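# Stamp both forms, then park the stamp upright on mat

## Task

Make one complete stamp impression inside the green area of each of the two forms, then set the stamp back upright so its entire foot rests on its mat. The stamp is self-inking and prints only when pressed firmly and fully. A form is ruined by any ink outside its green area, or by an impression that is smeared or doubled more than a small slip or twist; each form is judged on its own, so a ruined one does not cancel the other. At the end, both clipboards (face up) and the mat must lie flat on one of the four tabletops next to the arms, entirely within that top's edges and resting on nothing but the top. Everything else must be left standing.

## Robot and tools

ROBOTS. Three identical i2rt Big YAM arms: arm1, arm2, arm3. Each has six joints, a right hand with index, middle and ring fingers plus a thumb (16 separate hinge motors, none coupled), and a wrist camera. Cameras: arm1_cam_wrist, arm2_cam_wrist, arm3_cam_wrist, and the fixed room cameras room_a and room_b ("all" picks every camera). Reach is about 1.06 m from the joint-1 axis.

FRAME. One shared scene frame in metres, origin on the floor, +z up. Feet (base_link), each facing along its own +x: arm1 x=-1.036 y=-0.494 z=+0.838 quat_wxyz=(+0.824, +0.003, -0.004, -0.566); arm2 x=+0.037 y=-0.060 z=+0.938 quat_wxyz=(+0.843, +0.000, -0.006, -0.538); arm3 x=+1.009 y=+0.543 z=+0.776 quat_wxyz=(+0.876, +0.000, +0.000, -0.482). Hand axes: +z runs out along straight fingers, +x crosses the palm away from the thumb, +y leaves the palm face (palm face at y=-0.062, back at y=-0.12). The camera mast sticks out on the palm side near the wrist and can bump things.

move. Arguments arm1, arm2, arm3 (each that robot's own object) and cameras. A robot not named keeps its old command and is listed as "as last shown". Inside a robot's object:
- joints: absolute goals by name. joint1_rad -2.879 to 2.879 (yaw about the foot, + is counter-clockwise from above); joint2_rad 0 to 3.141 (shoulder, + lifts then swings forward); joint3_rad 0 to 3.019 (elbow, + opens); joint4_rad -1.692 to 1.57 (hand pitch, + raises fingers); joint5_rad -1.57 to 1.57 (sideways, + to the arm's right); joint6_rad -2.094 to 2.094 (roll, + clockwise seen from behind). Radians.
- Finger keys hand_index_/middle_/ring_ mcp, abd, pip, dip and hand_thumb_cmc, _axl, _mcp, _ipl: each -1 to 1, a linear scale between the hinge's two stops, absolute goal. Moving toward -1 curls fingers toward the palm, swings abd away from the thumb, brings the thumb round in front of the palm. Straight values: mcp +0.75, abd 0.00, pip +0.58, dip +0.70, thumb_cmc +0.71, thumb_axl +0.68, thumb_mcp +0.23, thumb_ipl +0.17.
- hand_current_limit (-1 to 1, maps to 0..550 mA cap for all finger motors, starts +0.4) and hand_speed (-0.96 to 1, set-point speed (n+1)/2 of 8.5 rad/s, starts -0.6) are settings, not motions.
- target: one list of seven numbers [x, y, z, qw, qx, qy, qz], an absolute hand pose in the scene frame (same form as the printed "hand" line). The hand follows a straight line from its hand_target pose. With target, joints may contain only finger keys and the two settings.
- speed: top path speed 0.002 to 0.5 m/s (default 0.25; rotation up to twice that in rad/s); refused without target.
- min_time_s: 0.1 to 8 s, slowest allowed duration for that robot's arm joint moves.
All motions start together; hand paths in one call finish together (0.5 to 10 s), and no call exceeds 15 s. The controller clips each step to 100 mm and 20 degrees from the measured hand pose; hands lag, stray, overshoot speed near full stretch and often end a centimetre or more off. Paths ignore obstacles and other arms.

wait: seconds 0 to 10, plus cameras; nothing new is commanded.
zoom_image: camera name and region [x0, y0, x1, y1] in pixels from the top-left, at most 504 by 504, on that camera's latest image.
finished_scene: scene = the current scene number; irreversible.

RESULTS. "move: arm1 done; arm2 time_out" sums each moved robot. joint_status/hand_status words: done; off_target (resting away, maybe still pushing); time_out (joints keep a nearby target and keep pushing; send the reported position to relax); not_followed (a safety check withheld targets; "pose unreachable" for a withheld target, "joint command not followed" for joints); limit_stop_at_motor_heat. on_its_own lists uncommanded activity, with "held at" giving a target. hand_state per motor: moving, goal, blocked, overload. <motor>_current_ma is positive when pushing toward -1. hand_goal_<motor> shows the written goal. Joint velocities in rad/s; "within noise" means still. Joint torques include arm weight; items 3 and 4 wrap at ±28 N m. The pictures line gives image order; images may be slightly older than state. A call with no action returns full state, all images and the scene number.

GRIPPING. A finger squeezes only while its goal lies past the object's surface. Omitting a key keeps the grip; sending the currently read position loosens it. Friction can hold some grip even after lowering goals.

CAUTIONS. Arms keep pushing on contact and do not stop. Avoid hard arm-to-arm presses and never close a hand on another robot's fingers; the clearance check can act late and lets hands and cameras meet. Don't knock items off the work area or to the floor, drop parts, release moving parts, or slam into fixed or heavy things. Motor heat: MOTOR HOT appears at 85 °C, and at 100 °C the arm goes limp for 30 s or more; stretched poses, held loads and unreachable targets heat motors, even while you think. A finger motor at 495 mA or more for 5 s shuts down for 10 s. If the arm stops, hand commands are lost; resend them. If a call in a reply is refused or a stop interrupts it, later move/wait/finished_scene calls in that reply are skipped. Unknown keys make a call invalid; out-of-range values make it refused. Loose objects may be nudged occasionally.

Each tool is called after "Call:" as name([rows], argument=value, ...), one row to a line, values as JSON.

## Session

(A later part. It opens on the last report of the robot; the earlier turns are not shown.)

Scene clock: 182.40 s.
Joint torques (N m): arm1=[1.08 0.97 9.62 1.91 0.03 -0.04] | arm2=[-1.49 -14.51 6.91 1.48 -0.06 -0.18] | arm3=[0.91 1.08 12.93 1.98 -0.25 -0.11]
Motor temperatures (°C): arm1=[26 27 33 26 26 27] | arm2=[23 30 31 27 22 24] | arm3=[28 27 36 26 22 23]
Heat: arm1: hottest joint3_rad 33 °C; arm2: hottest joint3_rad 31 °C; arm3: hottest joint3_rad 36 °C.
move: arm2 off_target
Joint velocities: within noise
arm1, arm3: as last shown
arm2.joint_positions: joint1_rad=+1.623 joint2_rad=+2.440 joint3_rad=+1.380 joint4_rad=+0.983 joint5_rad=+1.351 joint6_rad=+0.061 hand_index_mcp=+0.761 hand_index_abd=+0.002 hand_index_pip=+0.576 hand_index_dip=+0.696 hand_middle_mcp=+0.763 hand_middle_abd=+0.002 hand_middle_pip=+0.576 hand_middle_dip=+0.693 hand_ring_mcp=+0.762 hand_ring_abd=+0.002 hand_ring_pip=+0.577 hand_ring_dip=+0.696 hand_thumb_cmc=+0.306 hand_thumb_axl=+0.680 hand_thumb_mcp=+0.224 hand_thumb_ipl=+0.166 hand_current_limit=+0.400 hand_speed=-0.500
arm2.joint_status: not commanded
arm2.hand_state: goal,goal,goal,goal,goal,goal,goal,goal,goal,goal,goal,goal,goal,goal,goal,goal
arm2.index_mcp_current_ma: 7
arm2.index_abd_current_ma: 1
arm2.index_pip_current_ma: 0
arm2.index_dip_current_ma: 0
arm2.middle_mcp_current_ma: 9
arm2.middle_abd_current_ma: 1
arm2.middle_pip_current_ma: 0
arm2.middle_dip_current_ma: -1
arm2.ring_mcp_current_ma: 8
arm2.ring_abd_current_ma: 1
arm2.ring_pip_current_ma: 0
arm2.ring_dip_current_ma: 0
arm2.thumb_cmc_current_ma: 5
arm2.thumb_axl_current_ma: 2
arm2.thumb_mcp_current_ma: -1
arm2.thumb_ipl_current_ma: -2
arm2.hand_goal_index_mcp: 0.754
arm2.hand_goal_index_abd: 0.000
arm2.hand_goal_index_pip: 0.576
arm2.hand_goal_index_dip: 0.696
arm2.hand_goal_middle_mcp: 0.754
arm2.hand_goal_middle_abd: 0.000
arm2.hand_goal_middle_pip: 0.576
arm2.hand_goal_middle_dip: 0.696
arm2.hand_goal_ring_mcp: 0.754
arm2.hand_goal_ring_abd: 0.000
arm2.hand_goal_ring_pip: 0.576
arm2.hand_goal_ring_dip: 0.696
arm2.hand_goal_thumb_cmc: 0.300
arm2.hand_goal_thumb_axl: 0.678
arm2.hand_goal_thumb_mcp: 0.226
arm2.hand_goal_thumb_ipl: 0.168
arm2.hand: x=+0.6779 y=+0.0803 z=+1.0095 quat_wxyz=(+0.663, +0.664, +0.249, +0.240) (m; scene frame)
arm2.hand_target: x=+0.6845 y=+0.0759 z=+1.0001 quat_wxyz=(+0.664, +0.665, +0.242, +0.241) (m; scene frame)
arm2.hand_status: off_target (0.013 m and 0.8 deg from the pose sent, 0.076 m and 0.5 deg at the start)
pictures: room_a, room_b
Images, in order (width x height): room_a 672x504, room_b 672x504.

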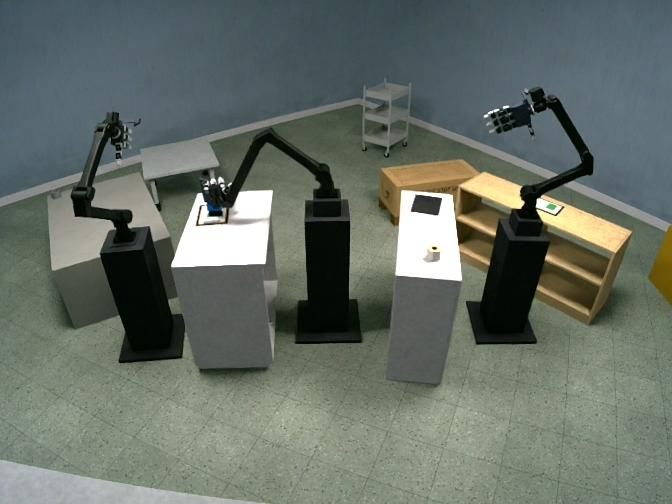

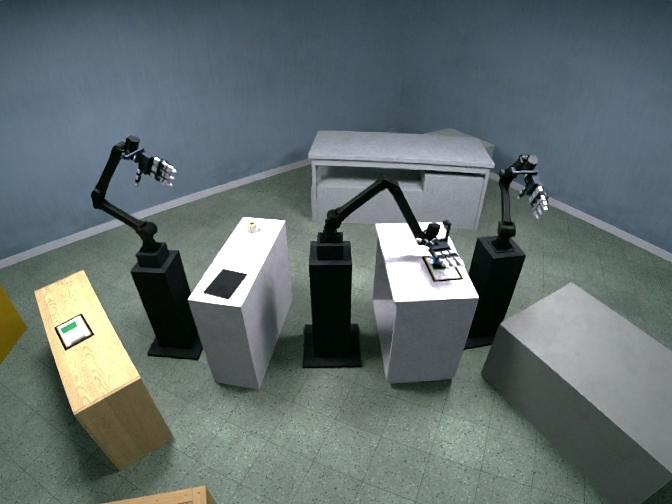

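Call:
move(arm2={"target": [0.685, 0.076, 0.965, 0.6645, 0.6645, 0.2418, 0.2418], "speed": 0.05}, cameras=["room_a", "room_b"])

Call:
zoom_image(camera="room_a", region=[170, 150, 270, 250])

Call:
zoom_image(camera="room_b", region=[390, 200, 480, 290])

Scene clock: 184.53 s.
Joint torques (N m): arm1=[1.03 1.03 9.62 1.91 0.03 -0.04] | arm2=[-1.38 -12.4 6.31 1.21 -0.08 -0.16] | arm3=[0.62 1.08 12.89 2.06 -0.23 -0.1]
Motor temperatures (°C): arm1=[26 27 33 26 26 27] | arm2=[23 30 31 27 22 24] | arm3=[28 27 36 26 22 23]
Heat: arm1: hottest joint3_rad 33 °C; arm2: hottest joint3_rad 31 °C; arm3: hottest joint3_rad 36 °C.
move: arm2 off_target
Joint velocities: within noise
arm1: as last shown
arm2.joint_positions: joint1_rad=+1.623 joint2_rad=+2.487 joint3_rad=+1.422 joint4_rad=+1.036 joint5_rad=+1.351 joint6_rad=+0.058 hand_index_mcp=+0.762 hand_index_abd=+0.002 hand_index_pip=+0.576 hand_index_dip=+0.696 hand_middle_mcp=+0.763 hand_middle_abd=+0.002 hand_middle_pip=+0.576 hand_middle_dip=+0.693 hand_ring_mcp=+0.763 hand_ring_abd=+0.002 hand_ring_pip=+0.577 hand_ring_dip=+0.696 hand_thumb_cmc=+0.306 hand_thumb_axl=+0.680 hand_thumb_mcp=+0.224 hand_thumb_ipl=+0.166 hand_current_limit=+0.400 hand_speed=-0.500
arm2.joint_status: not commanded
arm2.hand_state: goal,goal,goal,goal,goal,goal,goal,goal,goal,goal,goal,goal,goal,goal,goal,goal
arm2.index_mcp_current_ma: 7
arm2.index_abd_current_ma: 1
arm2.index_pip_current_ma: 0
arm2.index_dip_current_ma: 0
arm2.middle_mcp_current_ma: 9
arm2.middle_abd_current_ma: 1
arm2.middle_pip_current_ma: 0
arm2.middle_dip_current_ma: -1
arm2.ring_mcp_current_ma: 9
arm2.ring_abd_current_ma: 1
arm2.ring_pip_current_ma: 0
arm2.ring_dip_current_ma: 0
arm2.thumb_cmc_current_ma: 5
arm2.thumb_axl_current_ma: 2
arm2.thumb_mcp_current_ma: -1
arm2.thumb_ipl_current_ma: -2
arm2.hand_goal_index_mcp: 0.754
arm2.hand_goal_index_abd: 0.000
arm2.hand_goal_index_pip: 0.576
arm2.hand_goal_index_dip: 0.696
arm2.hand_goal_middle_mcp: 0.754
arm2.hand_goal_middle_abd: 0.000
arm2.hand_goal_middle_pip: 0.576
arm2.hand_goal_middle_dip: 0.696
arm2.hand_goal_ring_mcp: 0.754
arm2.hand_goal_ring_abd: 0.000
arm2.hand_goal_ring_pip: 0.576
arm2.hand_goal_ring_dip: 0.696
arm2.hand_goal_thumb_cmc: 0.300
arm2.hand_goal_thumb_axl: 0.678
arm2.hand_goal_thumb_mcp: 0.226
arm2.hand_goal_thumb_ipl: 0.168
arm2.hand: x=+0.6809 y=+0.0818 z=+0.9970 quat_wxyz=(+0.661, +0.666, +0.233, +0.256) (m; scene frame)
arm2.hand_target: x=+0.6831 y=+0.0755 z=+0.9656 quat_wxyz=(+0.664, +0.665, +0.242, +0.241) (m; scene frame)
arm2.hand_status: off_target (0.033 m and 2.0 deg from the pose sent, 0.045 m and 0.8 deg at the start)
arm3.joint_positions: joint1_rad=-0.317 joint2_rad=+0.607 joint3_rad=+1.243 joint4_rad=-1.193 joint5_rad=-0.237 joint6_rad=+1.481 hand_index_mcp=+0.754 hand_index_abd=+0.002 hand_index_pip=+0.577 hand_index_dip=+0.696 hand_middle_mcp=+0.751 hand_middle_abd=+0.005 hand_middle_pip=+0.575 hand_middle_dip=+0.696 hand_ring_mcp=+0.751 hand_ring_abd=+0.010 hand_ring_pip=+0.573 hand_ring_dip=+0.693 hand_thumb_cmc=+0.715 hand_thumb_axl=+0.677 hand_thumb_mcp=+0.226 hand_thumb_ipl=+0.168 hand_current_limit=+0.400 hand_speed=-0.600
arm3.joint_status: not commanded
arm3.hand_state: goal,goal,goal,goal,goal,goal,goal,goal,goal,goal,goal,goal,goal,goal,goal,goal
arm3.index_mcp_current_ma: 0
arm3.index_abd_current_ma: 0
arm3.index_pip_current_ma: 0
arm3.index_dip_current_ma: 0
arm3.middle_mcp_current_ma: 0
arm3.middle_abd_current_ma: 1
arm3.middle_pip_current_ma: 0
arm3.middle_dip_current_ma: 0
arm3.ring_mcp_current_ma: 0
arm3.ring_abd_current_ma: 2
arm3.ring_pip_current_ma: 0
arm3.ring_dip_current_ma: 0
arm3.thumb_cmc_current_ma: 0
arm3.thumb_axl_current_ma: 0
arm3.thumb_mcp_current_ma: 0
arm3.thumb_ipl_current_ma: 0
arm3.hand_goal_index_mcp: 0.754
arm3.hand_goal_index_abd: 0.000
arm3.hand_goal_index_pip: 0.576
arm3.hand_goal_index_dip: 0.696
arm3.hand_goal_middle_mcp: 0.754
arm3.hand_goal_middle_abd: 0.000
arm3.hand_goal_middle_pip: 0.576
arm3.hand_goal_middle_dip: 0.696
arm3.hand_goal_ring_mcp: 0.754
arm3.hand_goal_ring_abd: 0.000
arm3.hand_goal_ring_pip: 0.576
arm3.hand_goal_ring_dip: 0.696
arm3.hand_goal_thumb_cmc: 0.714
arm3.hand_goal_thumb_axl: 0.678
arm3.hand_goal_thumb_mcp: 0.226
arm3.hand_goal_thumb_ipl: 0.168
arm3.hand: x=+1.0328 y=+0.2686 z=+1.2535 quat_wxyz=(+0.234, +0.742, -0.455, +0.434) (m; scene frame)
arm3.hand_target: x=+1.0355 y=+0.2771 z=+1.2837 quat_wxyz=(+0.248, +0.737, -0.436, +0.453) (m; scene frame)
arm3.hand_status: not commanded
pictures: room_a, room_b
Images, in order (width x height): room_a 672x504, room_b 672x504.

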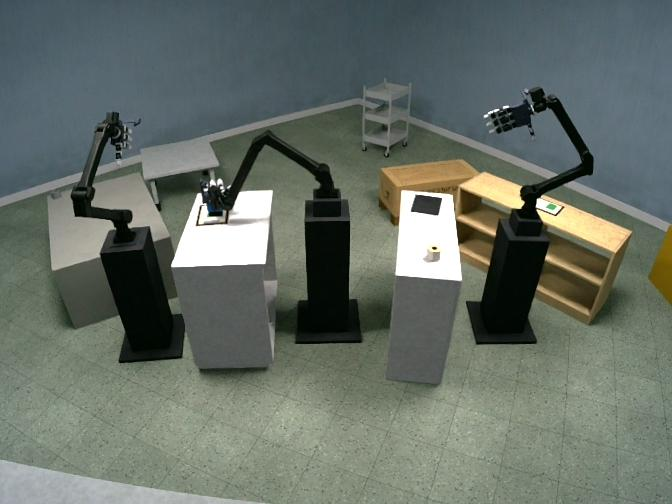

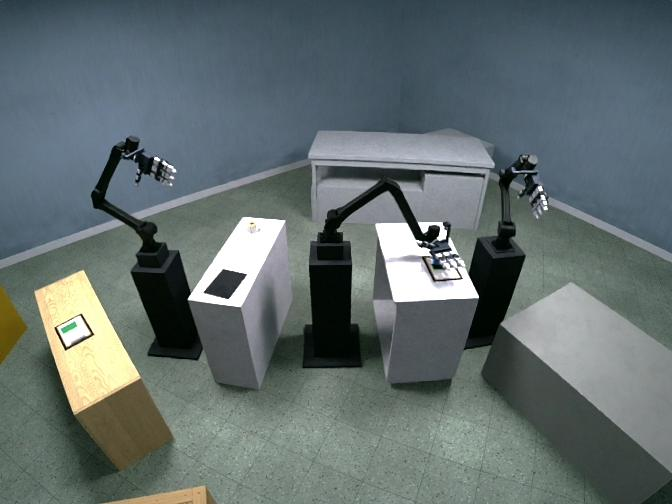

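Scaled by 5.040 from the camera's 672x504 image, which has a finer 960x720 frame.

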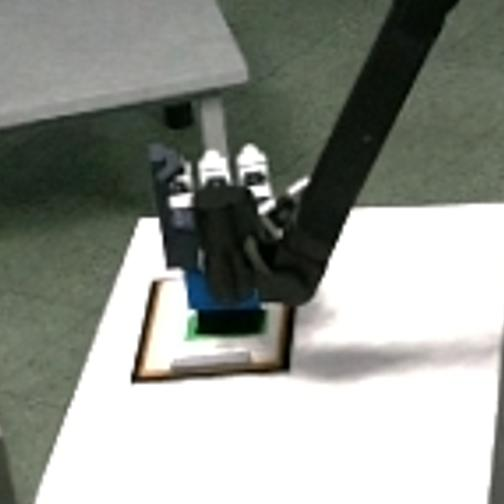

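Scaled by 5.600 from the camera's 672x504 image, which has a finer 960x720 frame.

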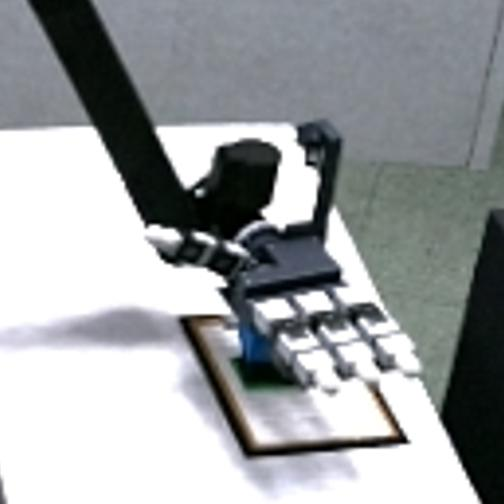

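Call:
move(arm2={"target": [0.685, 0.076, 0.925, 0.6645, 0.6645, 0.2418, 0.2418], "speed": 0.05}, cameras=["room_a", "room_b"])

Call:
zoom_image(camera="room_a", region=[170, 150, 270, 250])

Call:
zoom_image(camera="room_b", region=[390, 200, 480, 290])

Scene clock: 186.93 s.
Joint torques (N m): arm1=[1.08 0.97 9.62 1.91 0.03 -0.05] | arm2=[-1.26 -10.93 5.9 0.79 -0.33 0.01] | arm3=[0.79 0.79 12.97 2.06 -0.22 -0.11]
Motor temperatures (°C): arm1=[26 27 33 26 26 27] | arm2=[23 30 31 27 22 24] | arm3=[28 27 36 26 22 23]
Heat: arm1: hottest joint3_rad 33 °C; arm2: hottest joint3_rad 31 °C; arm3: hottest joint3_rad 36 °C.
move: arm2 off_target
Joint velocities: within noise
arm1, arm3: as last shown
arm2.joint_positions: joint1_rad=+1.623 joint2_rad=+2.554 joint3_rad=+1.474 joint4_rad=+1.089 joint5_rad=+1.357 joint6_rad=+0.039 hand_index_mcp=+0.762 hand_index_abd=+0.002 hand_index_pip=+0.576 hand_index_dip=+0.696 hand_middle_mcp=+0.763 hand_middle_abd=+0.002 hand_middle_pip=+0.576 hand_middle_dip=+0.693 hand_ring_mcp=+0.763 hand_ring_abd=+0.002 hand_ring_pip=+0.577 hand_ring_dip=+0.696 hand_thumb_cmc=+0.307 hand_thumb_axl=+0.680 hand_thumb_mcp=+0.224 hand_thumb_ipl=+0.166 hand_current_limit=+0.400 hand_speed=-0.500
arm2.joint_status: not commanded
arm2.hand_state: goal,goal,goal,goal,goal,goal,goal,goal,goal,goal,goal,goal,goal,goal,goal,goal
arm2.index_mcp_current_ma: 7
arm2.index_abd_current_ma: 1
arm2.index_pip_current_ma: 0
arm2.index_dip_current_ma: 0
arm2.middle_mcp_current_ma: 10
arm2.middle_abd_current_ma: 1
arm2.middle_pip_current_ma: 0
arm2.middle_dip_current_ma: -1
arm2.ring_mcp_current_ma: 9
arm2.ring_abd_current_ma: 1
arm2.ring_pip_current_ma: 0
arm2.ring_dip_current_ma: 0
arm2.thumb_cmc_current_ma: 5
arm2.thumb_axl_current_ma: 2
arm2.thumb_mcp_current_ma: -1
arm2.thumb_ipl_current_ma: -2
arm2.hand_goal_index_mcp: 0.754
arm2.hand_goal_index_abd: 0.000
arm2.hand_goal_index_pip: 0.576
arm2.hand_goal_index_dip: 0.696
arm2.hand_goal_middle_mcp: 0.754
arm2.hand_goal_middle_abd: 0.000
arm2.hand_goal_middle_pip: 0.576
arm2.hand_goal_middle_dip: 0.696
arm2.hand_goal_ring_mcp: 0.754
arm2.hand_goal_ring_abd: 0.000
arm2.hand_goal_ring_pip: 0.576
arm2.hand_goal_ring_dip: 0.696
arm2.hand_goal_thumb_cmc: 0.300
arm2.hand_goal_thumb_axl: 0.678
arm2.hand_goal_thumb_mcp: 0.226
arm2.hand_goal_thumb_ipl: 0.168
arm2.hand: x=+0.6841 y=+0.0836 z=+0.9748 quat_wxyz=(+0.662, +0.666, +0.224, +0.261) (m; scene frame)
arm2.hand_target: x=+0.6815 y=+0.0750 z=+0.9268 quat_wxyz=(+0.664, +0.665, +0.242, +0.242) (m; scene frame)
arm2.hand_status: off_target (0.050 m and 3.0 deg from the pose sent, 0.072 m and 2.1 deg at the start)
pictures: room_a, room_b
Images, in order (width x height): room_a 672x504, room_b 672x504.

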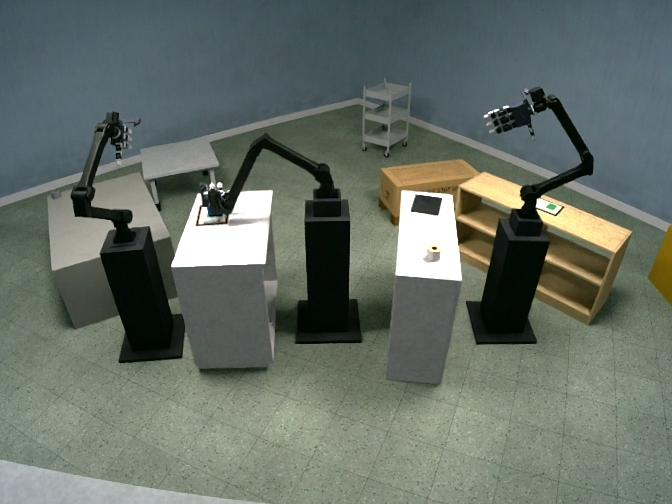

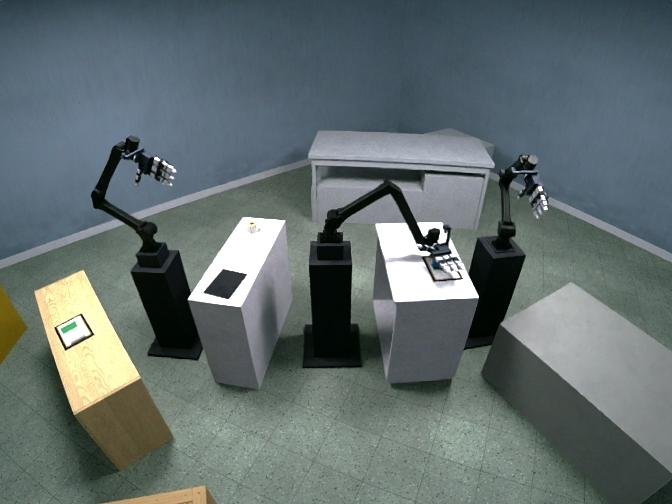

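Scaled by 5.040 from the camera's 672x504 image, which has a finer 960x720 frame.

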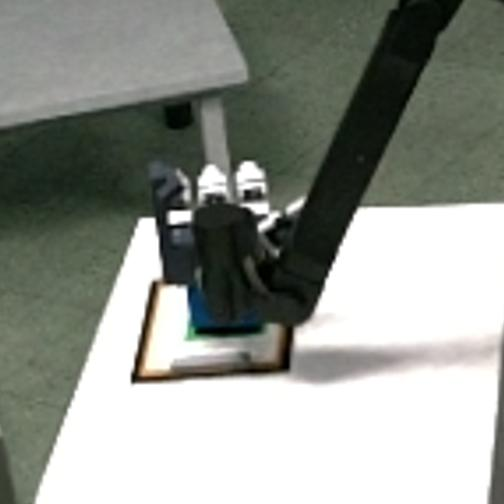

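Scaled by 5.600 from the camera's 672x504 image, which has a finer 960x720 frame.

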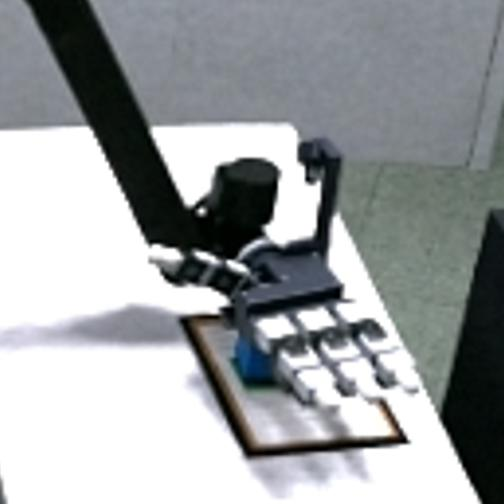

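Call:
move(arm2={"target": [0.685, 0.076, 0.89, 0.6645, 0.6645, 0.2418, 0.2418], "speed": 0.05}, cameras=["room_a", "room_b"])

Call:
zoom_image(camera="room_a", region=[170, 150, 270, 250])

Call:
zoom_image(camera="room_b", region=[390, 200, 480, 290])

Scene clock: 189.20 s.
Joint torques (N m): arm1=[1.03 1.03 9.62 1.91 0.03 -0.04] | arm2=[-1.26 -8 5.11 0.49 -0.62 0.45] | arm3=[1.03 0.91 13.09 2.1 -0.26 -0.11]
Motor temperatures (°C): arm1=[26 27 33 26 26 27] | arm2=[23 30 31 27 22 24] | arm3=[28 27 36 26 22 23]
Heat: arm1: hottest joint3_rad 33 °C; arm2: hottest joint3_rad 31 °C; arm3: hottest joint3_rad 36 °C.
move: arm2 off_target
Joint velocities: within noise
arm1.joint_positions: joint1_rad=+1.491 joint2_rad=+0.596 joint3_rad=+1.412 joint4_rad=-1.322 joint5_rad=+0.085 joint6_rad=+1.563 hand_index_mcp=+0.755 hand_index_abd=+0.001 hand_index_pip=+0.577 hand_index_dip=+0.696 hand_middle_mcp=+0.755 hand_middle_abd=+0.001 hand_middle_pip=+0.577 hand_middle_dip=+0.696 hand_ring_mcp=+0.755 hand_ring_abd=+0.001 hand_ring_pip=+0.577 hand_ring_dip=+0.696 hand_thumb_cmc=+0.716 hand_thumb_axl=+0.677 hand_thumb_mcp=+0.226 hand_thumb_ipl=+0.168 hand_current_limit=+0.400 hand_speed=-0.600
arm1.joint_status: not commanded
arm1.hand_state: goal,goal,goal,goal,goal,goal,goal,goal,goal,goal,goal,goal,goal,goal,goal,goal
arm1.index_mcp_current_ma: 1
arm1.index_abd_current_ma: 1
arm1.index_pip_current_ma: 1
arm1.index_dip_current_ma: 0
arm1.middle_mcp_current_ma: 1
arm1.middle_abd_current_ma: 1
arm1.middle_pip_current_ma: 1
arm1.middle_dip_current_ma: 0
arm1.ring_mcp_current_ma: 1
arm1.ring_abd_current_ma: 1
arm1.ring_pip_current_ma: 1
arm1.ring_dip_current_ma: 0
arm1.thumb_cmc_current_ma: 2
arm1.thumb_axl_current_ma: -1
arm1.thumb_mcp_current_ma: 0
arm1.thumb_ipl_current_ma: 0
arm1.hand_goal_index_mcp: 0.754
arm1.hand_goal_index_abd: 0.000
arm1.hand_goal_index_pip: 0.576
arm1.hand_goal_index_dip: 0.696
arm1.hand_goal_middle_mcp: 0.754
arm1.hand_goal_middle_abd: 0.000
arm1.hand_goal_middle_pip: 0.576
arm1.hand_goal_middle_dip: 0.696
arm1.hand_goal_ring_mcp: 0.754
arm1.hand_goal_ring_abd: 0.000
arm1.hand_goal_ring_pip: 0.576
arm1.hand_goal_ring_dip: 0.696
arm1.hand_goal_thumb_cmc: 0.714
arm1.hand_goal_thumb_axl: 0.678
arm1.hand_goal_thumb_mcp: 0.226
arm1.hand_goal_thumb_ipl: 0.168
arm1.hand: x=-0.8141 y=-0.5320 z=+1.3829 quat_wxyz=(-0.034, +0.852, +0.105, +0.512) (m; scene frame)
arm1.hand_target: x=-0.8162 y=-0.5304 z=+1.3947 quat_wxyz=(-0.041, +0.844, +0.104, +0.524) (m; scene frame)
arm1.hand_status: not commanded
arm2.joint_positions: joint1_rad=+1.623 joint2_rad=+2.587 joint3_rad=+1.525 joint4_rad=+1.162 joint5_rad=+1.362 joint6_rad=-0.028 hand_index_mcp=+0.762 hand_index_abd=+0.002 hand_index_pip=+0.576 hand_index_dip=+0.696 hand_middle_mcp=+0.763 hand_middle_abd=+0.002 hand_middle_pip=+0.576 hand_middle_dip=+0.693 hand_ring_mcp=+0.763 hand_ring_abd=+0.002 hand_ring_pip=+0.577 hand_ring_dip=+0.696 hand_thumb_cmc=+0.307 hand_thumb_axl=+0.680 hand_thumb_mcp=+0.224 hand_thumb_ipl=+0.166 hand_current_limit=+0.400 hand_speed=-0.500
arm2.joint_status: not commanded
arm2.hand_state: goal,goal,goal,goal,goal,goal,goal,goal,goal,goal,goal,goal,goal,goal,goal,goal
arm2.index_mcp_current_ma: 7
arm2.index_abd_current_ma: 1
arm2.index_pip_current_ma: 0
arm2.index_dip_current_ma: 0
arm2.middle_mcp_current_ma: 10
arm2.middle_abd_current_ma: 1
arm2.middle_pip_current_ma: 0
arm2.middle_dip_current_ma: -1
arm2.ring_mcp_current_ma: 9
arm2.ring_abd_current_ma: 1
arm2.ring_pip_current_ma: 0
arm2.ring_dip_current_ma: 0
arm2.thumb_cmc_current_ma: 5
arm2.thumb_axl_current_ma: 2
arm2.thumb_mcp_current_ma: -1
arm2.thumb_ipl_current_ma: -2
arm2.hand_goal_index_mcp: 0.754
arm2.hand_goal_index_abd: 0.000
arm2.hand_goal_index_pip: 0.576
arm2.hand_goal_index_dip: 0.696
arm2.hand_goal_middle_mcp: 0.754
arm2.hand_goal_middle_abd: 0.000
arm2.hand_goal_middle_pip: 0.576
arm2.hand_goal_middle_dip: 0.696
arm2.hand_goal_ring_mcp: 0.754
arm2.hand_goal_ring_abd: 0.000
arm2.hand_goal_ring_pip: 0.576
arm2.hand_goal_ring_dip: 0.696
arm2.hand_goal_thumb_cmc: 0.300
arm2.hand_goal_thumb_axl: 0.678
arm2.hand_goal_thumb_mcp: 0.226
arm2.hand_goal_thumb_ipl: 0.168
arm2.hand: x=+0.6901 y=+0.0880 z=+0.9759 quat_wxyz=(+0.666, +0.663, +0.212, +0.269) (m; scene frame)
arm2.hand_target: x=+0.6772 y=+0.0734 z=+0.8957 quat_wxyz=(+0.666, +0.663, +0.242, +0.241) (m; scene frame)
arm2.hand_status: off_target (0.087 m and 4.6 deg from the pose sent, 0.085 m and 3.0 deg at the start)
arm3: as last shown
pictures: room_a, room_b
Images, in order (width x height): room_a 672x504, room_b 672x504.

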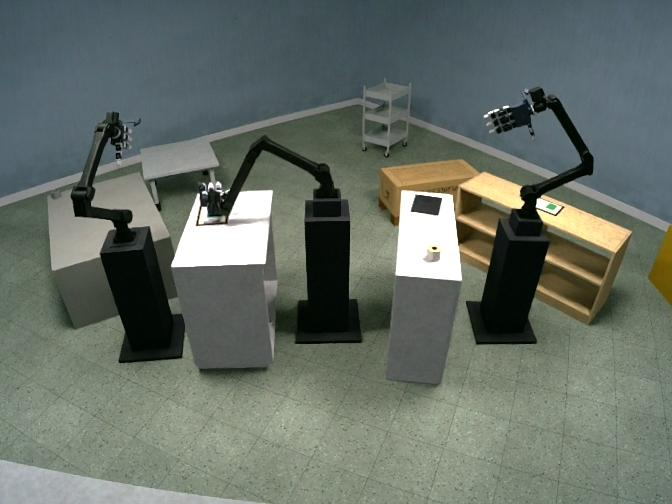

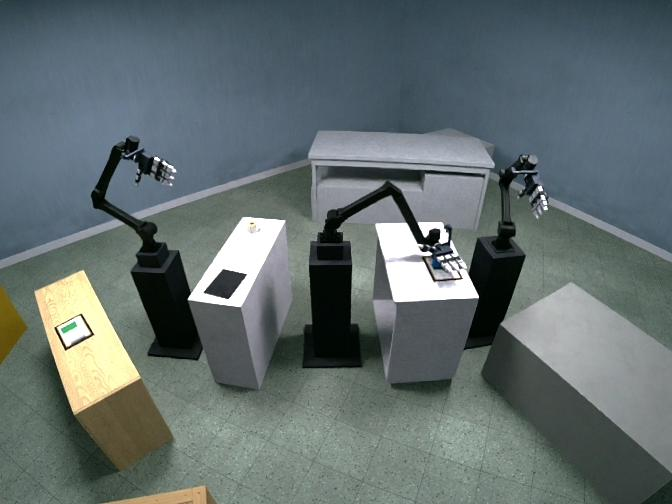

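Scaled by 5.040 from the camera's 672x504 image, which has a finer 960x720 frame.

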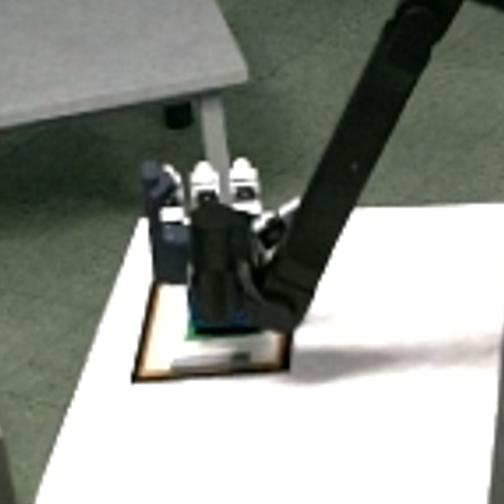

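Scaled by 5.600 from the camera's 672x504 image, which has a finer 960x720 frame.

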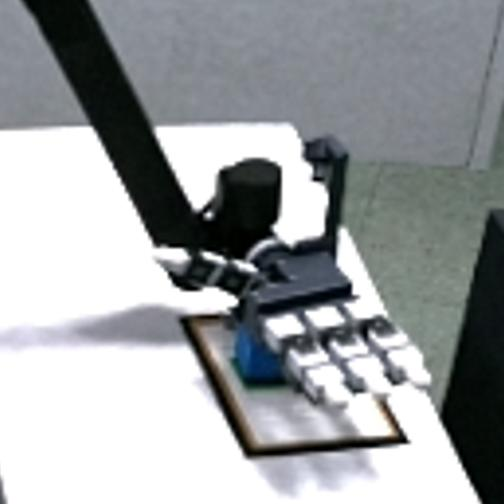

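Call:
move(arm2={"target": [0.688, 0.084, 1.07, 0.6645, 0.6645, 0.2418, 0.2418], "speed": 0.15}, cameras=["room_a", "room_b"])

Call:
zoom_image(camera="room_a", region=[170, 150, 270, 250])

Call:
zoom_image(camera="room_b", region=[390, 200, 480, 290])

Scene clock: 192.00 s.
Joint torques (N m): arm1=[1.08 0.97 9.62 1.89 0.03 -0.04] | arm2=[-0.85 -17.67 4.82 0.7 0.19 0.01] | arm3=[0.85 0.91 13.04 2.09 -0.25 -0.11]
Motor temperatures (°C): arm1=[26 27 33 26 26 27] | arm2=[23 30 31 27 22 24] | arm3=[28 27 36 26 22 23]
Heat: arm1: hottest joint3_rad 33 °C; arm2: hottest joint3_rad 31 °C; arm3: hottest joint3_rad 36 °C.
move: arm2 done
Joint velocities: within noise
arm1, arm3: as last shown
arm2.joint_positions: joint1_rad=+1.623 joint2_rad=+2.341 joint3_rad=+1.390 joint4_rad=+0.908 joint5_rad=+1.352 joint6_rad=+0.029 hand_index_mcp=+0.762 hand_index_abd=+0.002 hand_index_pip=+0.576 hand_index_dip=+0.696 hand_middle_mcp=+0.764 hand_middle_abd=+0.002 hand_middle_pip=+0.576 hand_middle_dip=+0.694 hand_ring_mcp=+0.763 hand_ring_abd=+0.002 hand_ring_pip=+0.577 hand_ring_dip=+0.696 hand_thumb_cmc=+0.307 hand_thumb_axl=+0.680 hand_thumb_mcp=+0.224 hand_thumb_ipl=+0.166 hand_current_limit=+0.400 hand_speed=-0.500
arm2.joint_status: not commanded
arm2.hand_state: goal,goal,goal,goal,goal,goal,goal,goal,goal,goal,goal,goal,goal,goal,goal,goal
arm2.index_mcp_current_ma: 8
arm2.index_abd_current_ma: 1
arm2.index_pip_current_ma: 0
arm2.index_dip_current_ma: 0
arm2.middle_mcp_current_ma: 10
arm2.middle_abd_current_ma: 1
arm2.middle_pip_current_ma: 0
arm2.middle_dip_current_ma: -1
arm2.ring_mcp_current_ma: 10
arm2.ring_abd_current_ma: 1
arm2.ring_pip_current_ma: 0
arm2.ring_dip_current_ma: 0
arm2.thumb_cmc_current_ma: 6
arm2.thumb_axl_current_ma: 2
arm2.thumb_mcp_current_ma: -1
arm2.thumb_ipl_current_ma: -2
arm2.hand_goal_index_mcp: 0.754
arm2.hand_goal_index_abd: 0.000
arm2.hand_goal_index_pip: 0.576
arm2.hand_goal_index_dip: 0.696
arm2.hand_goal_middle_mcp: 0.754
arm2.hand_goal_middle_abd: 0.000
arm2.hand_goal_middle_pip: 0.576
arm2.hand_goal_middle_dip: 0.696
arm2.hand_goal_ring_mcp: 0.754
arm2.hand_goal_ring_abd: 0.000
arm2.hand_goal_ring_pip: 0.576
arm2.hand_goal_ring_dip: 0.696
arm2.hand_goal_thumb_cmc: 0.300
arm2.hand_goal_thumb_axl: 0.678
arm2.hand_goal_thumb_mcp: 0.226
arm2.hand_goal_thumb_ipl: 0.168
arm2.hand: x=+0.6896 y=+0.0878 z=+1.0674 quat_wxyz=(+0.665, +0.662, +0.247, +0.241) (m; scene frame)
arm2.hand_target: x=+0.6880 y=+0.0840 z=+1.0701 quat_wxyz=(+0.665, +0.664, +0.242, +0.242) (m; scene frame)
arm2.hand_status: done (0.005 m and 0.7 deg from the pose sent, 0.094 m and 4.6 deg at the start)
pictures: room_a, room_b
Images, in order (width x height): room_a 672x504, room_b 672x504.

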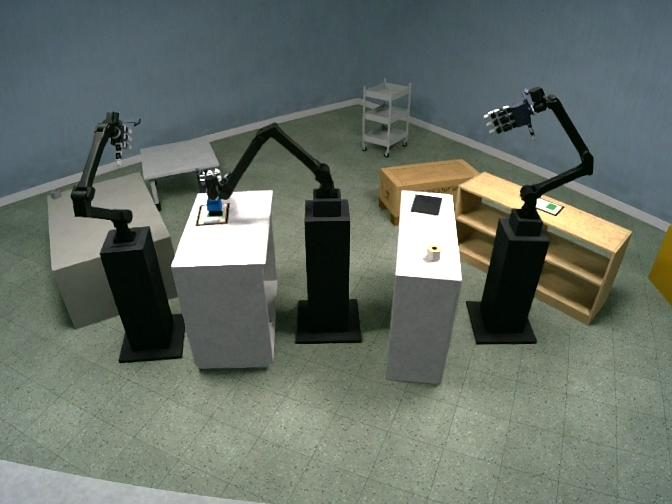

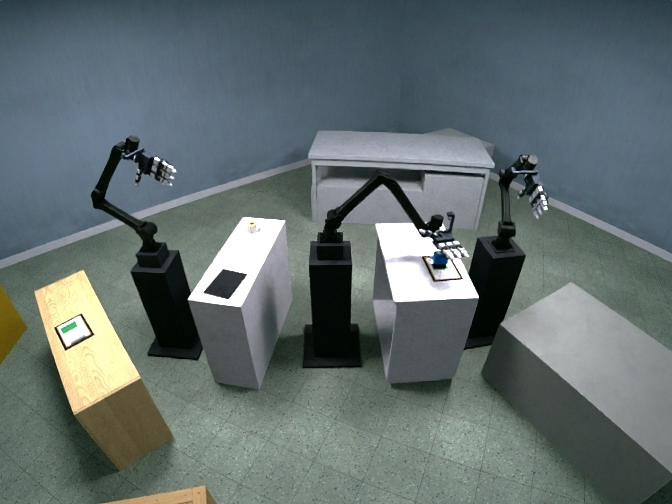

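Scaled by 5.040 from the camera's 672x504 image, which has a finer 960x720 frame.

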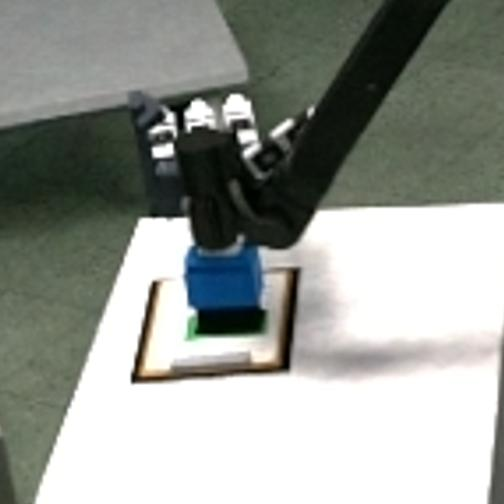

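Scaled by 5.600 from the camera's 672x504 image, which has a finer 960x720 frame.

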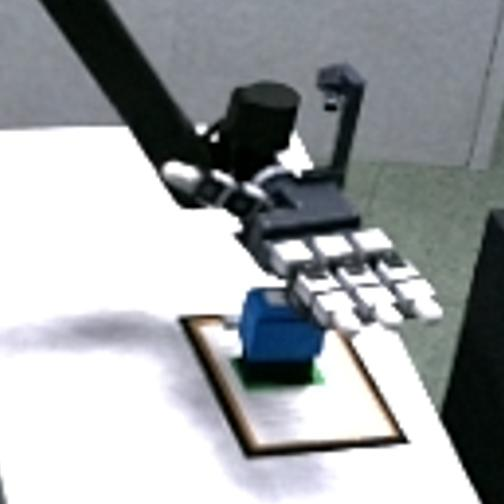

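Call:
move(arm2={"target": [0.65, 0.17, 1.10, 0.2031, -0.6773, -0.1717, -0.6859], "speed": 0.25, "joints": {"hand_thumb_cmc": -0.57}}, cameras=["arm2_cam_wrist"])

Scene clock: 199.50 s.
Joint torques (N m): arm1=[1.08 0.97 9.62 1.91 0.03 -0.04] | arm2=[-1.79 -12.75 5.68 2.55 -0.16 -0.07] | arm3=[1.03 0.91 13.05 2.14 -0.23 -0.13]
Motor temperatures (°C): arm1=[26 27 33 26 26 27] | arm2=[23 31 30 27 22 24] | arm3=[28 27 36 26 22 23]
Heat: arm1: hottest joint3_rad 33 °C; arm2: hottest joint2_rad 31 °C; arm3: hottest joint3_rad 36 °C.
move: arm2 off_target
Joint velocities: within noise
arm1, arm3: as last shown
arm2.joint_positions: joint1_rad=+1.619 joint2_rad=+1.795 joint3_rad=+0.866 joint4_rad=+0.926 joint5_rad=-0.065 joint6_rad=+1.607 hand_index_mcp=+0.756 hand_index_abd=+0.002 hand_index_pip=+0.576 hand_index_dip=+0.696 hand_middle_mcp=+0.757 hand_middle_abd=+0.002 hand_middle_pip=+0.576 hand_middle_dip=+0.694 hand_ring_mcp=+0.756 hand_ring_abd=+0.002 hand_ring_pip=+0.577 hand_ring_dip=+0.696 hand_thumb_cmc=-0.564 hand_thumb_axl=+0.680 hand_thumb_mcp=+0.224 hand_thumb_ipl=+0.166 hand_current_limit=+0.400 hand_speed=-0.500
arm2.joint_status: all done
arm2.hand_state: goal,goal,goal,goal,goal,goal,goal,goal,goal,goal,goal,goal,goal,goal,goal,goal
arm2.index_mcp_current_ma: 1
arm2.index_abd_current_ma: 1
arm2.index_pip_current_ma: 0
arm2.index_dip_current_ma: 0
arm2.middle_mcp_current_ma: 1
arm2.middle_abd_current_ma: 1
arm2.middle_pip_current_ma: 0
arm2.middle_dip_current_ma: -1
arm2.ring_mcp_current_ma: 1
arm2.ring_abd_current_ma: 1
arm2.ring_pip_current_ma: 0
arm2.ring_dip_current_ma: 0
arm2.thumb_cmc_current_ma: 5
arm2.thumb_axl_current_ma: 2
arm2.thumb_mcp_current_ma: -1
arm2.thumb_ipl_current_ma: -2
arm2.hand_goal_index_mcp: 0.754
arm2.hand_goal_index_abd: 0.000
arm2.hand_goal_index_pip: 0.576
arm2.hand_goal_index_dip: 0.696
arm2.hand_goal_middle_mcp: 0.754
arm2.hand_goal_middle_abd: 0.000
arm2.hand_goal_middle_pip: 0.576
arm2.hand_goal_middle_dip: 0.696
arm2.hand_goal_ring_mcp: 0.754
arm2.hand_goal_ring_abd: 0.000
arm2.hand_goal_ring_pip: 0.576
arm2.hand_goal_ring_dip: 0.696
arm2.hand_goal_thumb_cmc: -0.570
arm2.hand_goal_thumb_axl: 0.678
arm2.hand_goal_thumb_mcp: 0.226
arm2.hand_goal_thumb_ipl: 0.168
arm2.hand: x=+0.6484 y=+0.1797 z=+1.0942 quat_wxyz=(-0.200, +0.682, +0.182, +0.679) (m; scene frame)
arm2.hand_target: x=+0.6499 y=+0.1702 z=+1.0999 quat_wxyz=(-0.203, +0.677, +0.172, +0.686) (m; scene frame)
arm2.hand_status: off_target (0.011 m and 1.6 deg from the pose sent, 0.097 m and 117.2 deg at the start)
pictures: arm2_cam_wrist
Images, in order (width x height): arm2_cam_wrist 672x504.

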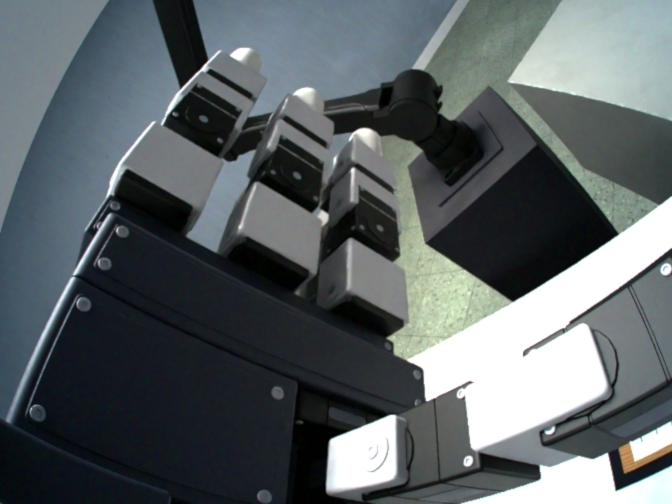

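Call:
move(arm2={"target": [0.683, 0.146, 0.965, 0.1965, -0.6735, -0.1883, -0.6869], "speed": 0.15}, cameras=["arm2_cam_wrist"])

Scene clock: 201.67 s.
Joint torques (N m): arm1=[1.08 1.03 9.63 1.91 0.03 -0.04] | arm2=[-1.67 -12.1 6.15 2.54 -0.16 -0.36] | arm3=[0.79 0.67 12.9 2.1 -0.22 -0.1]
Motor temperatures (°C): arm1=[26 27 33 26 26 27] | arm2=[23 31 30 27 22 24] | arm3=[28 27 36 26 22 23]
Heat: arm1: hottest joint3_rad 33 °C; arm2: hottest joint2_rad 31 °C; arm3: hottest joint3_rad 36 °C.
move: arm2 off_target
Joint velocities: within noise
arm1, arm3: as last shown
arm2.joint_positions: joint1_rad=+1.542 joint2_rad=+2.151 joint3_rad=+0.904 joint4_rad=+1.238 joint5_rad=-0.155 joint6_rad=+1.604 hand_index_mcp=+0.756 hand_index_abd=+0.002 hand_index_pip=+0.576 hand_index_dip=+0.696 hand_middle_mcp=+0.756 hand_middle_abd=+0.002 hand_middle_pip=+0.576 hand_middle_dip=+0.694 hand_ring_mcp=+0.756 hand_ring_abd=+0.002 hand_ring_pip=+0.577 hand_ring_dip=+0.696 hand_thumb_cmc=-0.563 hand_thumb_axl=+0.680 hand_thumb_mcp=+0.224 hand_thumb_ipl=+0.166 hand_current_limit=+0.400 hand_speed=-0.500
arm2.joint_status: not commanded
arm2.hand_state: goal,goal,goal,goal,goal,goal,goal,goal,goal,goal,goal,goal,goal,goal,goal,goal
arm2.index_mcp_current_ma: 1
arm2.index_abd_current_ma: 1
arm2.index_pip_current_ma: 0
arm2.index_dip_current_ma: 0
arm2.middle_mcp_current_ma: 1
arm2.middle_abd_current_ma: 1
arm2.middle_pip_current_ma: 0
arm2.middle_dip_current_ma: -1
arm2.ring_mcp_current_ma: 1
arm2.ring_abd_current_ma: 1
arm2.ring_pip_current_ma: 0
arm2.ring_dip_current_ma: 0
arm2.thumb_cmc_current_ma: 6
arm2.thumb_axl_current_ma: 2
arm2.thumb_mcp_current_ma: -1
arm2.thumb_ipl_current_ma: -2
arm2.hand_goal_index_mcp: 0.754
arm2.hand_goal_index_abd: 0.000
arm2.hand_goal_index_pip: 0.576
arm2.hand_goal_index_dip: 0.696
arm2.hand_goal_middle_mcp: 0.754
arm2.hand_goal_middle_abd: 0.000
arm2.hand_goal_middle_pip: 0.576
arm2.hand_goal_middle_dip: 0.696
arm2.hand_goal_ring_mcp: 0.754
arm2.hand_goal_ring_abd: 0.000
arm2.hand_goal_ring_pip: 0.576
arm2.hand_goal_ring_dip: 0.696
arm2.hand_goal_thumb_cmc: -0.570
arm2.hand_goal_thumb_axl: 0.678
arm2.hand_goal_thumb_mcp: 0.226
arm2.hand_goal_thumb_ipl: 0.168
arm2.hand: x=+0.6714 y=+0.1506 z=+0.9627 quat_wxyz=(-0.203, +0.683, +0.188, +0.676) (m; scene frame)
arm2.hand_target: x=+0.6825 y=+0.1457 z=+0.9650 quat_wxyz=(-0.196, +0.674, +0.188, +0.687) (m; scene frame)
arm2.hand_status: off_target (0.013 m and 1.8 deg from the pose sent, 0.138 m and 1.6 deg at the start)
pictures: arm2_cam_wrist
Images, in order (width x height): arm2_cam_wrist 672x504.

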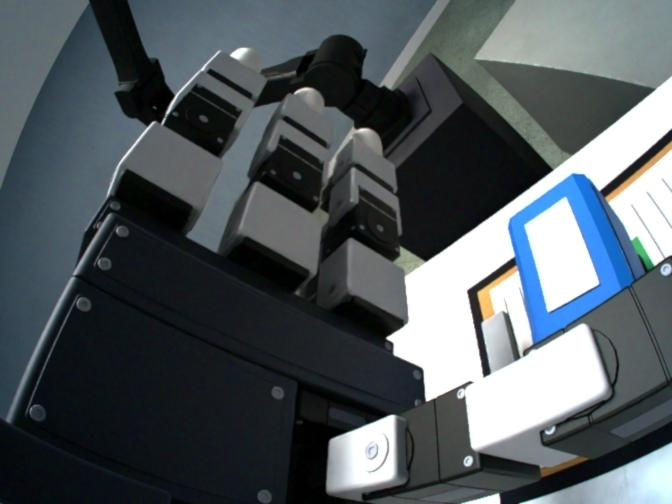

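Call:
move(arm2={"target": [0.683, 0.146, 0.862, 0.1965, -0.6735, -0.1883, -0.6869], "speed": 0.1}, cameras=["arm2_cam_wrist"])

Scene clock: 204.17 s.
Joint torques (N m): arm1=[1.03 1.03 9.62 1.91 0.03 -0.04] | arm2=[-1.49 -12.86 4.42 2.56 -0.08 -0.35] | arm3=[0.56 1.2 12.97 2.15 -0.25 -0.11]
Motor temperatures (°C): arm1=[26 27 33 26 26 27] | arm2=[23 31 30 27 22 24] | arm3=[28 27 36 26 22 23]
Heat: arm1: hottest joint3_rad 33 °C; arm2: hottest joint2_rad 31 °C; arm3: hottest joint3_rad 36 °C.
move: arm2 done
Joint velocities: within noise
arm1, arm3: as last shown
arm2.joint_positions: joint1_rad=+1.542 joint2_rad=+2.432 joint3_rad=+1.015 joint4_rad=+1.417 joint5_rad=-0.155 joint6_rad=+1.603 hand_index_mcp=+0.756 hand_index_abd=+0.002 hand_index_pip=+0.576 hand_index_dip=+0.696 hand_middle_mcp=+0.756 hand_middle_abd=+0.002 hand_middle_pip=+0.576 hand_middle_dip=+0.694 hand_ring_mcp=+0.756 hand_ring_abd=+0.002 hand_ring_pip=+0.577 hand_ring_dip=+0.696 hand_thumb_cmc=-0.563 hand_thumb_axl=+0.680 hand_thumb_mcp=+0.224 hand_thumb_ipl=+0.166 hand_current_limit=+0.400 hand_speed=-0.500
arm2.joint_status: not commanded
arm2.hand_state: goal,goal,goal,goal,goal,goal,goal,goal,goal,goal,goal,goal,goal,goal,goal,goal
arm2.index_mcp_current_ma: 1
arm2.index_abd_current_ma: 1
arm2.index_pip_current_ma: 0
arm2.index_dip_current_ma: 0
arm2.middle_mcp_current_ma: 1
arm2.middle_abd_current_ma: 1
arm2.middle_pip_current_ma: 0
arm2.middle_dip_current_ma: -1
arm2.ring_mcp_current_ma: 1
arm2.ring_abd_current_ma: 1
arm2.ring_pip_current_ma: 0
arm2.ring_dip_current_ma: 0
arm2.thumb_cmc_current_ma: 6
arm2.thumb_axl_current_ma: 2
arm2.thumb_mcp_current_ma: -1
arm2.thumb_ipl_current_ma: -2
arm2.hand_goal_index_mcp: 0.754
arm2.hand_goal_index_abd: 0.000
arm2.hand_goal_index_pip: 0.576
arm2.hand_goal_index_dip: 0.696
arm2.hand_goal_middle_mcp: 0.754
arm2.hand_goal_middle_abd: 0.000
arm2.hand_goal_middle_pip: 0.576
arm2.hand_goal_middle_dip: 0.696
arm2.hand_goal_ring_mcp: 0.754
arm2.hand_goal_ring_abd: 0.000
arm2.hand_goal_ring_pip: 0.576
arm2.hand_goal_ring_dip: 0.696
arm2.hand_goal_thumb_cmc: -0.570
arm2.hand_goal_thumb_axl: 0.678
arm2.hand_goal_thumb_mcp: 0.226
arm2.hand_goal_thumb_ipl: 0.168
arm2.hand: x=+0.6765 y=+0.1518 z=+0.8653 quat_wxyz=(-0.204, +0.680, +0.188, +0.679) (m; scene frame)
arm2.hand_target: x=+0.6827 y=+0.1458 z=+0.8621 quat_wxyz=(-0.196, +0.674, +0.188, +0.687) (m; scene frame)
arm2.hand_status: done (0.009 m and 1.4 deg from the pose sent, 0.101 m and 1.8 deg at the start)
pictures: arm2_cam_wrist
Images, in order (width x height): arm2_cam_wrist 672x504.

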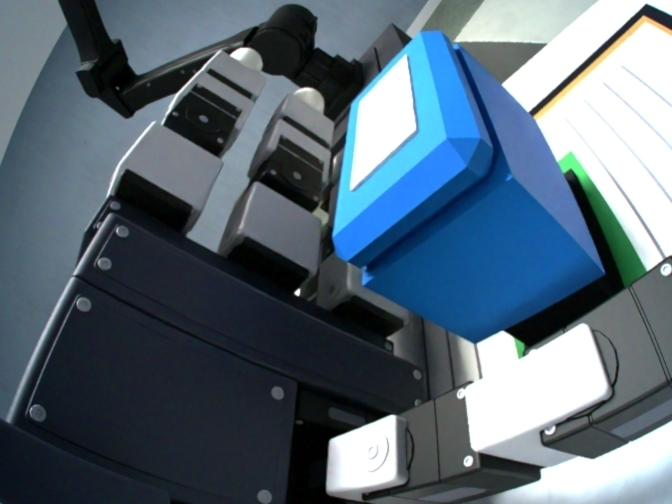

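Call:
move(arm2={"target": [0.6853, 0.117, 0.862, 0.1633, -0.6818, -0.1558, -0.6955], "speed": 0.05}, cameras=["arm2_cam_wrist"])

Scene clock: 207.20 s.
Joint torques (N m): arm1=[1.08 0.97 9.63 1.91 0.03 -0.04] | arm2=[-1.79 -12.98 3.89 2.56 0.15 -0.35] | arm3=[0.38 1.03 13.05 2.02 -0.24 -0.11]
Motor temperatures (°C): arm1=[26 27 33 26 26 27] | arm2=[23 31 30 27 22 24] | arm3=[28 27 36 26 22 23]
Heat: arm1: hottest joint3_rad 33 °C; arm2: hottest joint2_rad 31 °C; arm3: hottest joint3_rad 36 °C.
move: arm2 off_target
Joint velocities: within noise
arm1, arm3: as last shown
arm2.joint_positions: joint1_rad=+1.525 joint2_rad=+2.432 joint3_rad=+1.015 joint4_rad=+1.421 joint5_rad=-0.085 joint6_rad=+1.602 hand_index_mcp=+0.756 hand_index_abd=+0.002 hand_index_pip=+0.576 hand_index_dip=+0.696 hand_middle_mcp=+0.756 hand_middle_abd=+0.002 hand_middle_pip=+0.576 hand_middle_dip=+0.694 hand_ring_mcp=+0.756 hand_ring_abd=+0.002 hand_ring_pip=+0.577 hand_ring_dip=+0.696 hand_thumb_cmc=-0.563 hand_thumb_axl=+0.680 hand_thumb_mcp=+0.224 hand_thumb_ipl=+0.166 hand_current_limit=+0.400 hand_speed=-0.500
arm2.joint_status: not commanded
arm2.hand_state: goal,goal,goal,goal,goal,goal,goal,goal,goal,goal,goal,goal,goal,goal,goal,goal
arm2.index_mcp_current_ma: 1
arm2.index_abd_current_ma: 1
arm2.index_pip_current_ma: 0
arm2.index_dip_current_ma: 0
arm2.middle_mcp_current_ma: 1
arm2.middle_abd_current_ma: 1
arm2.middle_pip_current_ma: 0
arm2.middle_dip_current_ma: -1
arm2.ring_mcp_current_ma: 1
arm2.ring_abd_current_ma: 1
arm2.ring_pip_current_ma: 0
arm2.ring_dip_current_ma: 0
arm2.thumb_cmc_current_ma: 6
arm2.thumb_axl_current_ma: 2
arm2.thumb_mcp_current_ma: -1
arm2.thumb_ipl_current_ma: -2
arm2.hand_goal_index_mcp: 0.754
arm2.hand_goal_index_abd: 0.000
arm2.hand_goal_index_pip: 0.576
arm2.hand_goal_index_dip: 0.696
arm2.hand_goal_middle_mcp: 0.754
arm2.hand_goal_middle_abd: 0.000
arm2.hand_goal_middle_pip: 0.576
arm2.hand_goal_middle_dip: 0.696
arm2.hand_goal_ring_mcp: 0.754
arm2.hand_goal_ring_abd: 0.000
arm2.hand_goal_ring_pip: 0.576
arm2.hand_goal_ring_dip: 0.696
arm2.hand_goal_thumb_cmc: -0.570
arm2.hand_goal_thumb_axl: 0.678
arm2.hand_goal_thumb_mcp: 0.226
arm2.hand_goal_thumb_ipl: 0.168
arm2.hand: x=+0.6808 y=+0.1276 z=+0.8668 quat_wxyz=(-0.174, +0.685, +0.158, +0.689) (m; scene frame)
arm2.hand_target: x=+0.6849 y=+0.1170 z=+0.8621 quat_wxyz=(-0.163, +0.682, +0.156, +0.695) (m; scene frame)
arm2.hand_status: off_target (0.012 m and 1.5 deg from the pose sent, 0.036 m and 6.2 deg at the start)
pictures: arm2_cam_wrist
Images, in order (width x height): arm2_cam_wrist 672x504.

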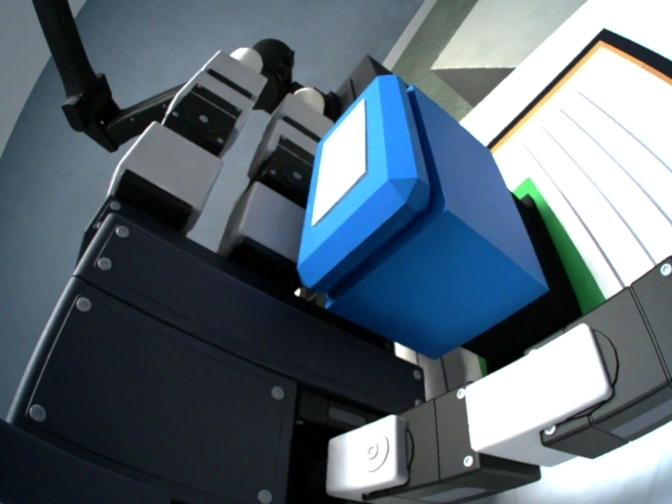

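Call:
move(arm2={"target": [0.677, 0.103, 0.860, 0.1633, -0.6818, -0.1558, -0.6955], "speed": 0.05}, cameras=["arm2_cam_wrist"])

Scene clock: 208.87 s.
Joint torques (N m): arm1=[1.03 0.97 9.62 1.91 0.03 -0.04] | arm2=[-1.96 -12.75 2.25 2.56 -0.1 -0.35] | arm3=[0.91 1.2 13.09 1.91 -0.23 -0.08]
Motor temperatures (°C): arm1=[26 27 33 26 26 27] | arm2=[23 31 30 27 22 24] | arm3=[28 27 36 26 22 23]
Heat: arm1: hottest joint3_rad 33 °C; arm2: hottest joint2_rad 31 °C; arm3: hottest joint3_rad 36 °C.
move: arm2 off_target
Joint velocities: within noise
arm1: as last shown
arm2.joint_positions: joint1_rad=+1.507 joint2_rad=+2.432 joint3_rad=+1.003 joint4_rad=+1.455 joint5_rad=-0.100 joint6_rad=+1.602 hand_index_mcp=+0.756 hand_index_abd=+0.002 hand_index_pip=+0.576 hand_index_dip=+0.696 hand_middle_mcp=+0.756 hand_middle_abd=+0.002 hand_middle_pip=+0.576 hand_middle_dip=+0.694 hand_ring_mcp=+0.756 hand_ring_abd=+0.002 hand_ring_pip=+0.577 hand_ring_dip=+0.696 hand_thumb_cmc=-0.563 hand_thumb_axl=+0.680 hand_thumb_mcp=+0.224 hand_thumb_ipl=+0.166 hand_current_limit=+0.400 hand_speed=-0.500
arm2.joint_status: not commanded
arm2.hand_state: goal,goal,goal,goal,goal,goal,goal,goal,goal,goal,goal,goal,goal,goal,goal,goal
arm2.index_mcp_current_ma: 1
arm2.index_abd_current_ma: 1
arm2.index_pip_current_ma: 0
arm2.index_dip_current_ma: 0
arm2.middle_mcp_current_ma: 1
arm2.middle_abd_current_ma: 1
arm2.middle_pip_current_ma: 0
arm2.middle_dip_current_ma: -1
arm2.ring_mcp_current_ma: 1
arm2.ring_abd_current_ma: 1
arm2.ring_pip_current_ma: 0
arm2.ring_dip_current_ma: 0
arm2.thumb_cmc_current_ma: 6
arm2.thumb_axl_current_ma: 2
arm2.thumb_mcp_current_ma: -1
arm2.thumb_ipl_current_ma: -2
arm2.hand_goal_index_mcp: 0.754
arm2.hand_goal_index_abd: 0.000
arm2.hand_goal_index_pip: 0.576
arm2.hand_goal_index_dip: 0.696
arm2.hand_goal_middle_mcp: 0.754
arm2.hand_goal_middle_abd: 0.000
arm2.hand_goal_middle_pip: 0.576
arm2.hand_goal_middle_dip: 0.696
arm2.hand_goal_ring_mcp: 0.754
arm2.hand_goal_ring_abd: 0.000
arm2.hand_goal_ring_pip: 0.576
arm2.hand_goal_ring_dip: 0.696
arm2.hand_goal_thumb_cmc: -0.570
arm2.hand_goal_thumb_axl: 0.678
arm2.hand_goal_thumb_mcp: 0.226
arm2.hand_goal_thumb_ipl: 0.168
arm2.hand: x=+0.6803 y=+0.1169 z=+0.8715 quat_wxyz=(-0.174, +0.678, +0.156, +0.697) (m; scene frame)
arm2.hand_target: x=+0.6768 y=+0.1032 z=+0.8602 quat_wxyz=(-0.163, +0.682, +0.156, +0.695) (m; scene frame)
arm2.hand_status: off_target (0.018 m and 1.3 deg from the pose sent, 0.026 m and 1.5 deg at the start)
arm3.joint_positions: joint1_rad=-0.317 joint2_rad=+0.607 joint3_rad=+1.243 joint4_rad=-1.193 joint5_rad=-0.237 joint6_rad=+1.481 hand_index_mcp=+0.754 hand_index_abd=+0.002 hand_index_pip=+0.577 hand_index_dip=+0.696 hand_middle_mcp=+0.751 hand_middle_abd=+0.005 hand_middle_pip=+0.575 hand_middle_dip=+0.696 hand_ring_mcp=+0.751 hand_ring_abd=+0.010 hand_ring_pip=+0.573 hand_ring_dip=+0.693 hand_thumb_cmc=+0.715 hand_thumb_axl=+0.677 hand_thumb_mcp=+0.226 hand_thumb_ipl=+0.168 hand_current_limit=+0.400 hand_speed=-0.600
arm3.joint_status: not commanded
arm3.hand_state: goal,goal,goal,goal,goal,goal,goal,goal,goal,goal,goal,goal,goal,goal,goal,goal
arm3.index_mcp_current_ma: 0
arm3.index_abd_current_ma: 0
arm3.index_pip_current_ma: 0
arm3.index_dip_current_ma: 0
arm3.middle_mcp_current_ma: 0
arm3.middle_abd_current_ma: 1
arm3.middle_pip_current_ma: 0
arm3.middle_dip_current_ma: 0
arm3.ring_mcp_current_ma: 0
arm3.ring_abd_current_ma: 2
arm3.ring_pip_current_ma: 0
arm3.ring_dip_current_ma: 0
arm3.thumb_cmc_current_ma: 0
arm3.thumb_axl_current_ma: 0
arm3.thumb_mcp_current_ma: 0
arm3.thumb_ipl_current_ma: 0
arm3.hand_goal_index_mcp: 0.754
arm3.hand_goal_index_abd: 0.000
arm3.hand_goal_index_pip: 0.576
arm3.hand_goal_index_dip: 0.696
arm3.hand_goal_middle_mcp: 0.754
arm3.hand_goal_middle_abd: 0.000
arm3.hand_goal_middle_pip: 0.576
arm3.hand_goal_middle_dip: 0.696
arm3.hand_goal_ring_mcp: 0.754
arm3.hand_goal_ring_abd: 0.000
arm3.hand_goal_ring_pip: 0.576
arm3.hand_goal_ring_dip: 0.696
arm3.hand_goal_thumb_cmc: 0.714
arm3.hand_goal_thumb_axl: 0.678
arm3.hand_goal_thumb_mcp: 0.226
arm3.hand_goal_thumb_ipl: 0.168
arm3.hand: x=+1.0328 y=+0.2686 z=+1.2535 quat_wxyz=(+0.234, +0.742, -0.455, +0.434) (m; scene frame)
arm3.hand_target: x=+1.0355 y=+0.2771 z=+1.2837 quat_wxyz=(+0.248, +0.737, -0.436, +0.453) (m; scene frame)
arm3.hand_status: not commanded
pictures: arm2_cam_wrist
Images, in order (width x height): arm2_cam_wrist 672x504.

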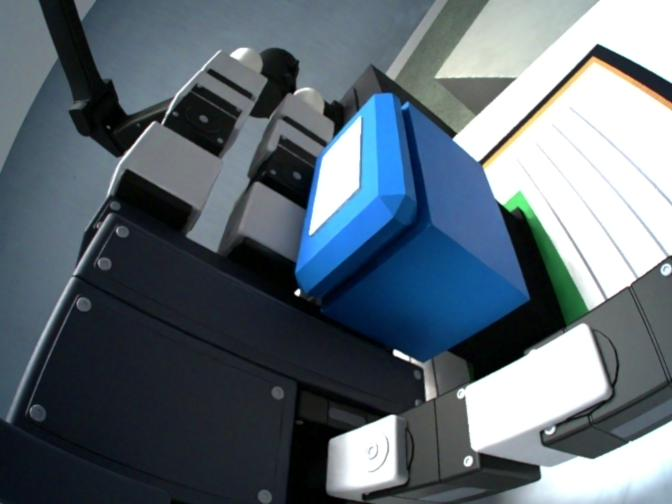

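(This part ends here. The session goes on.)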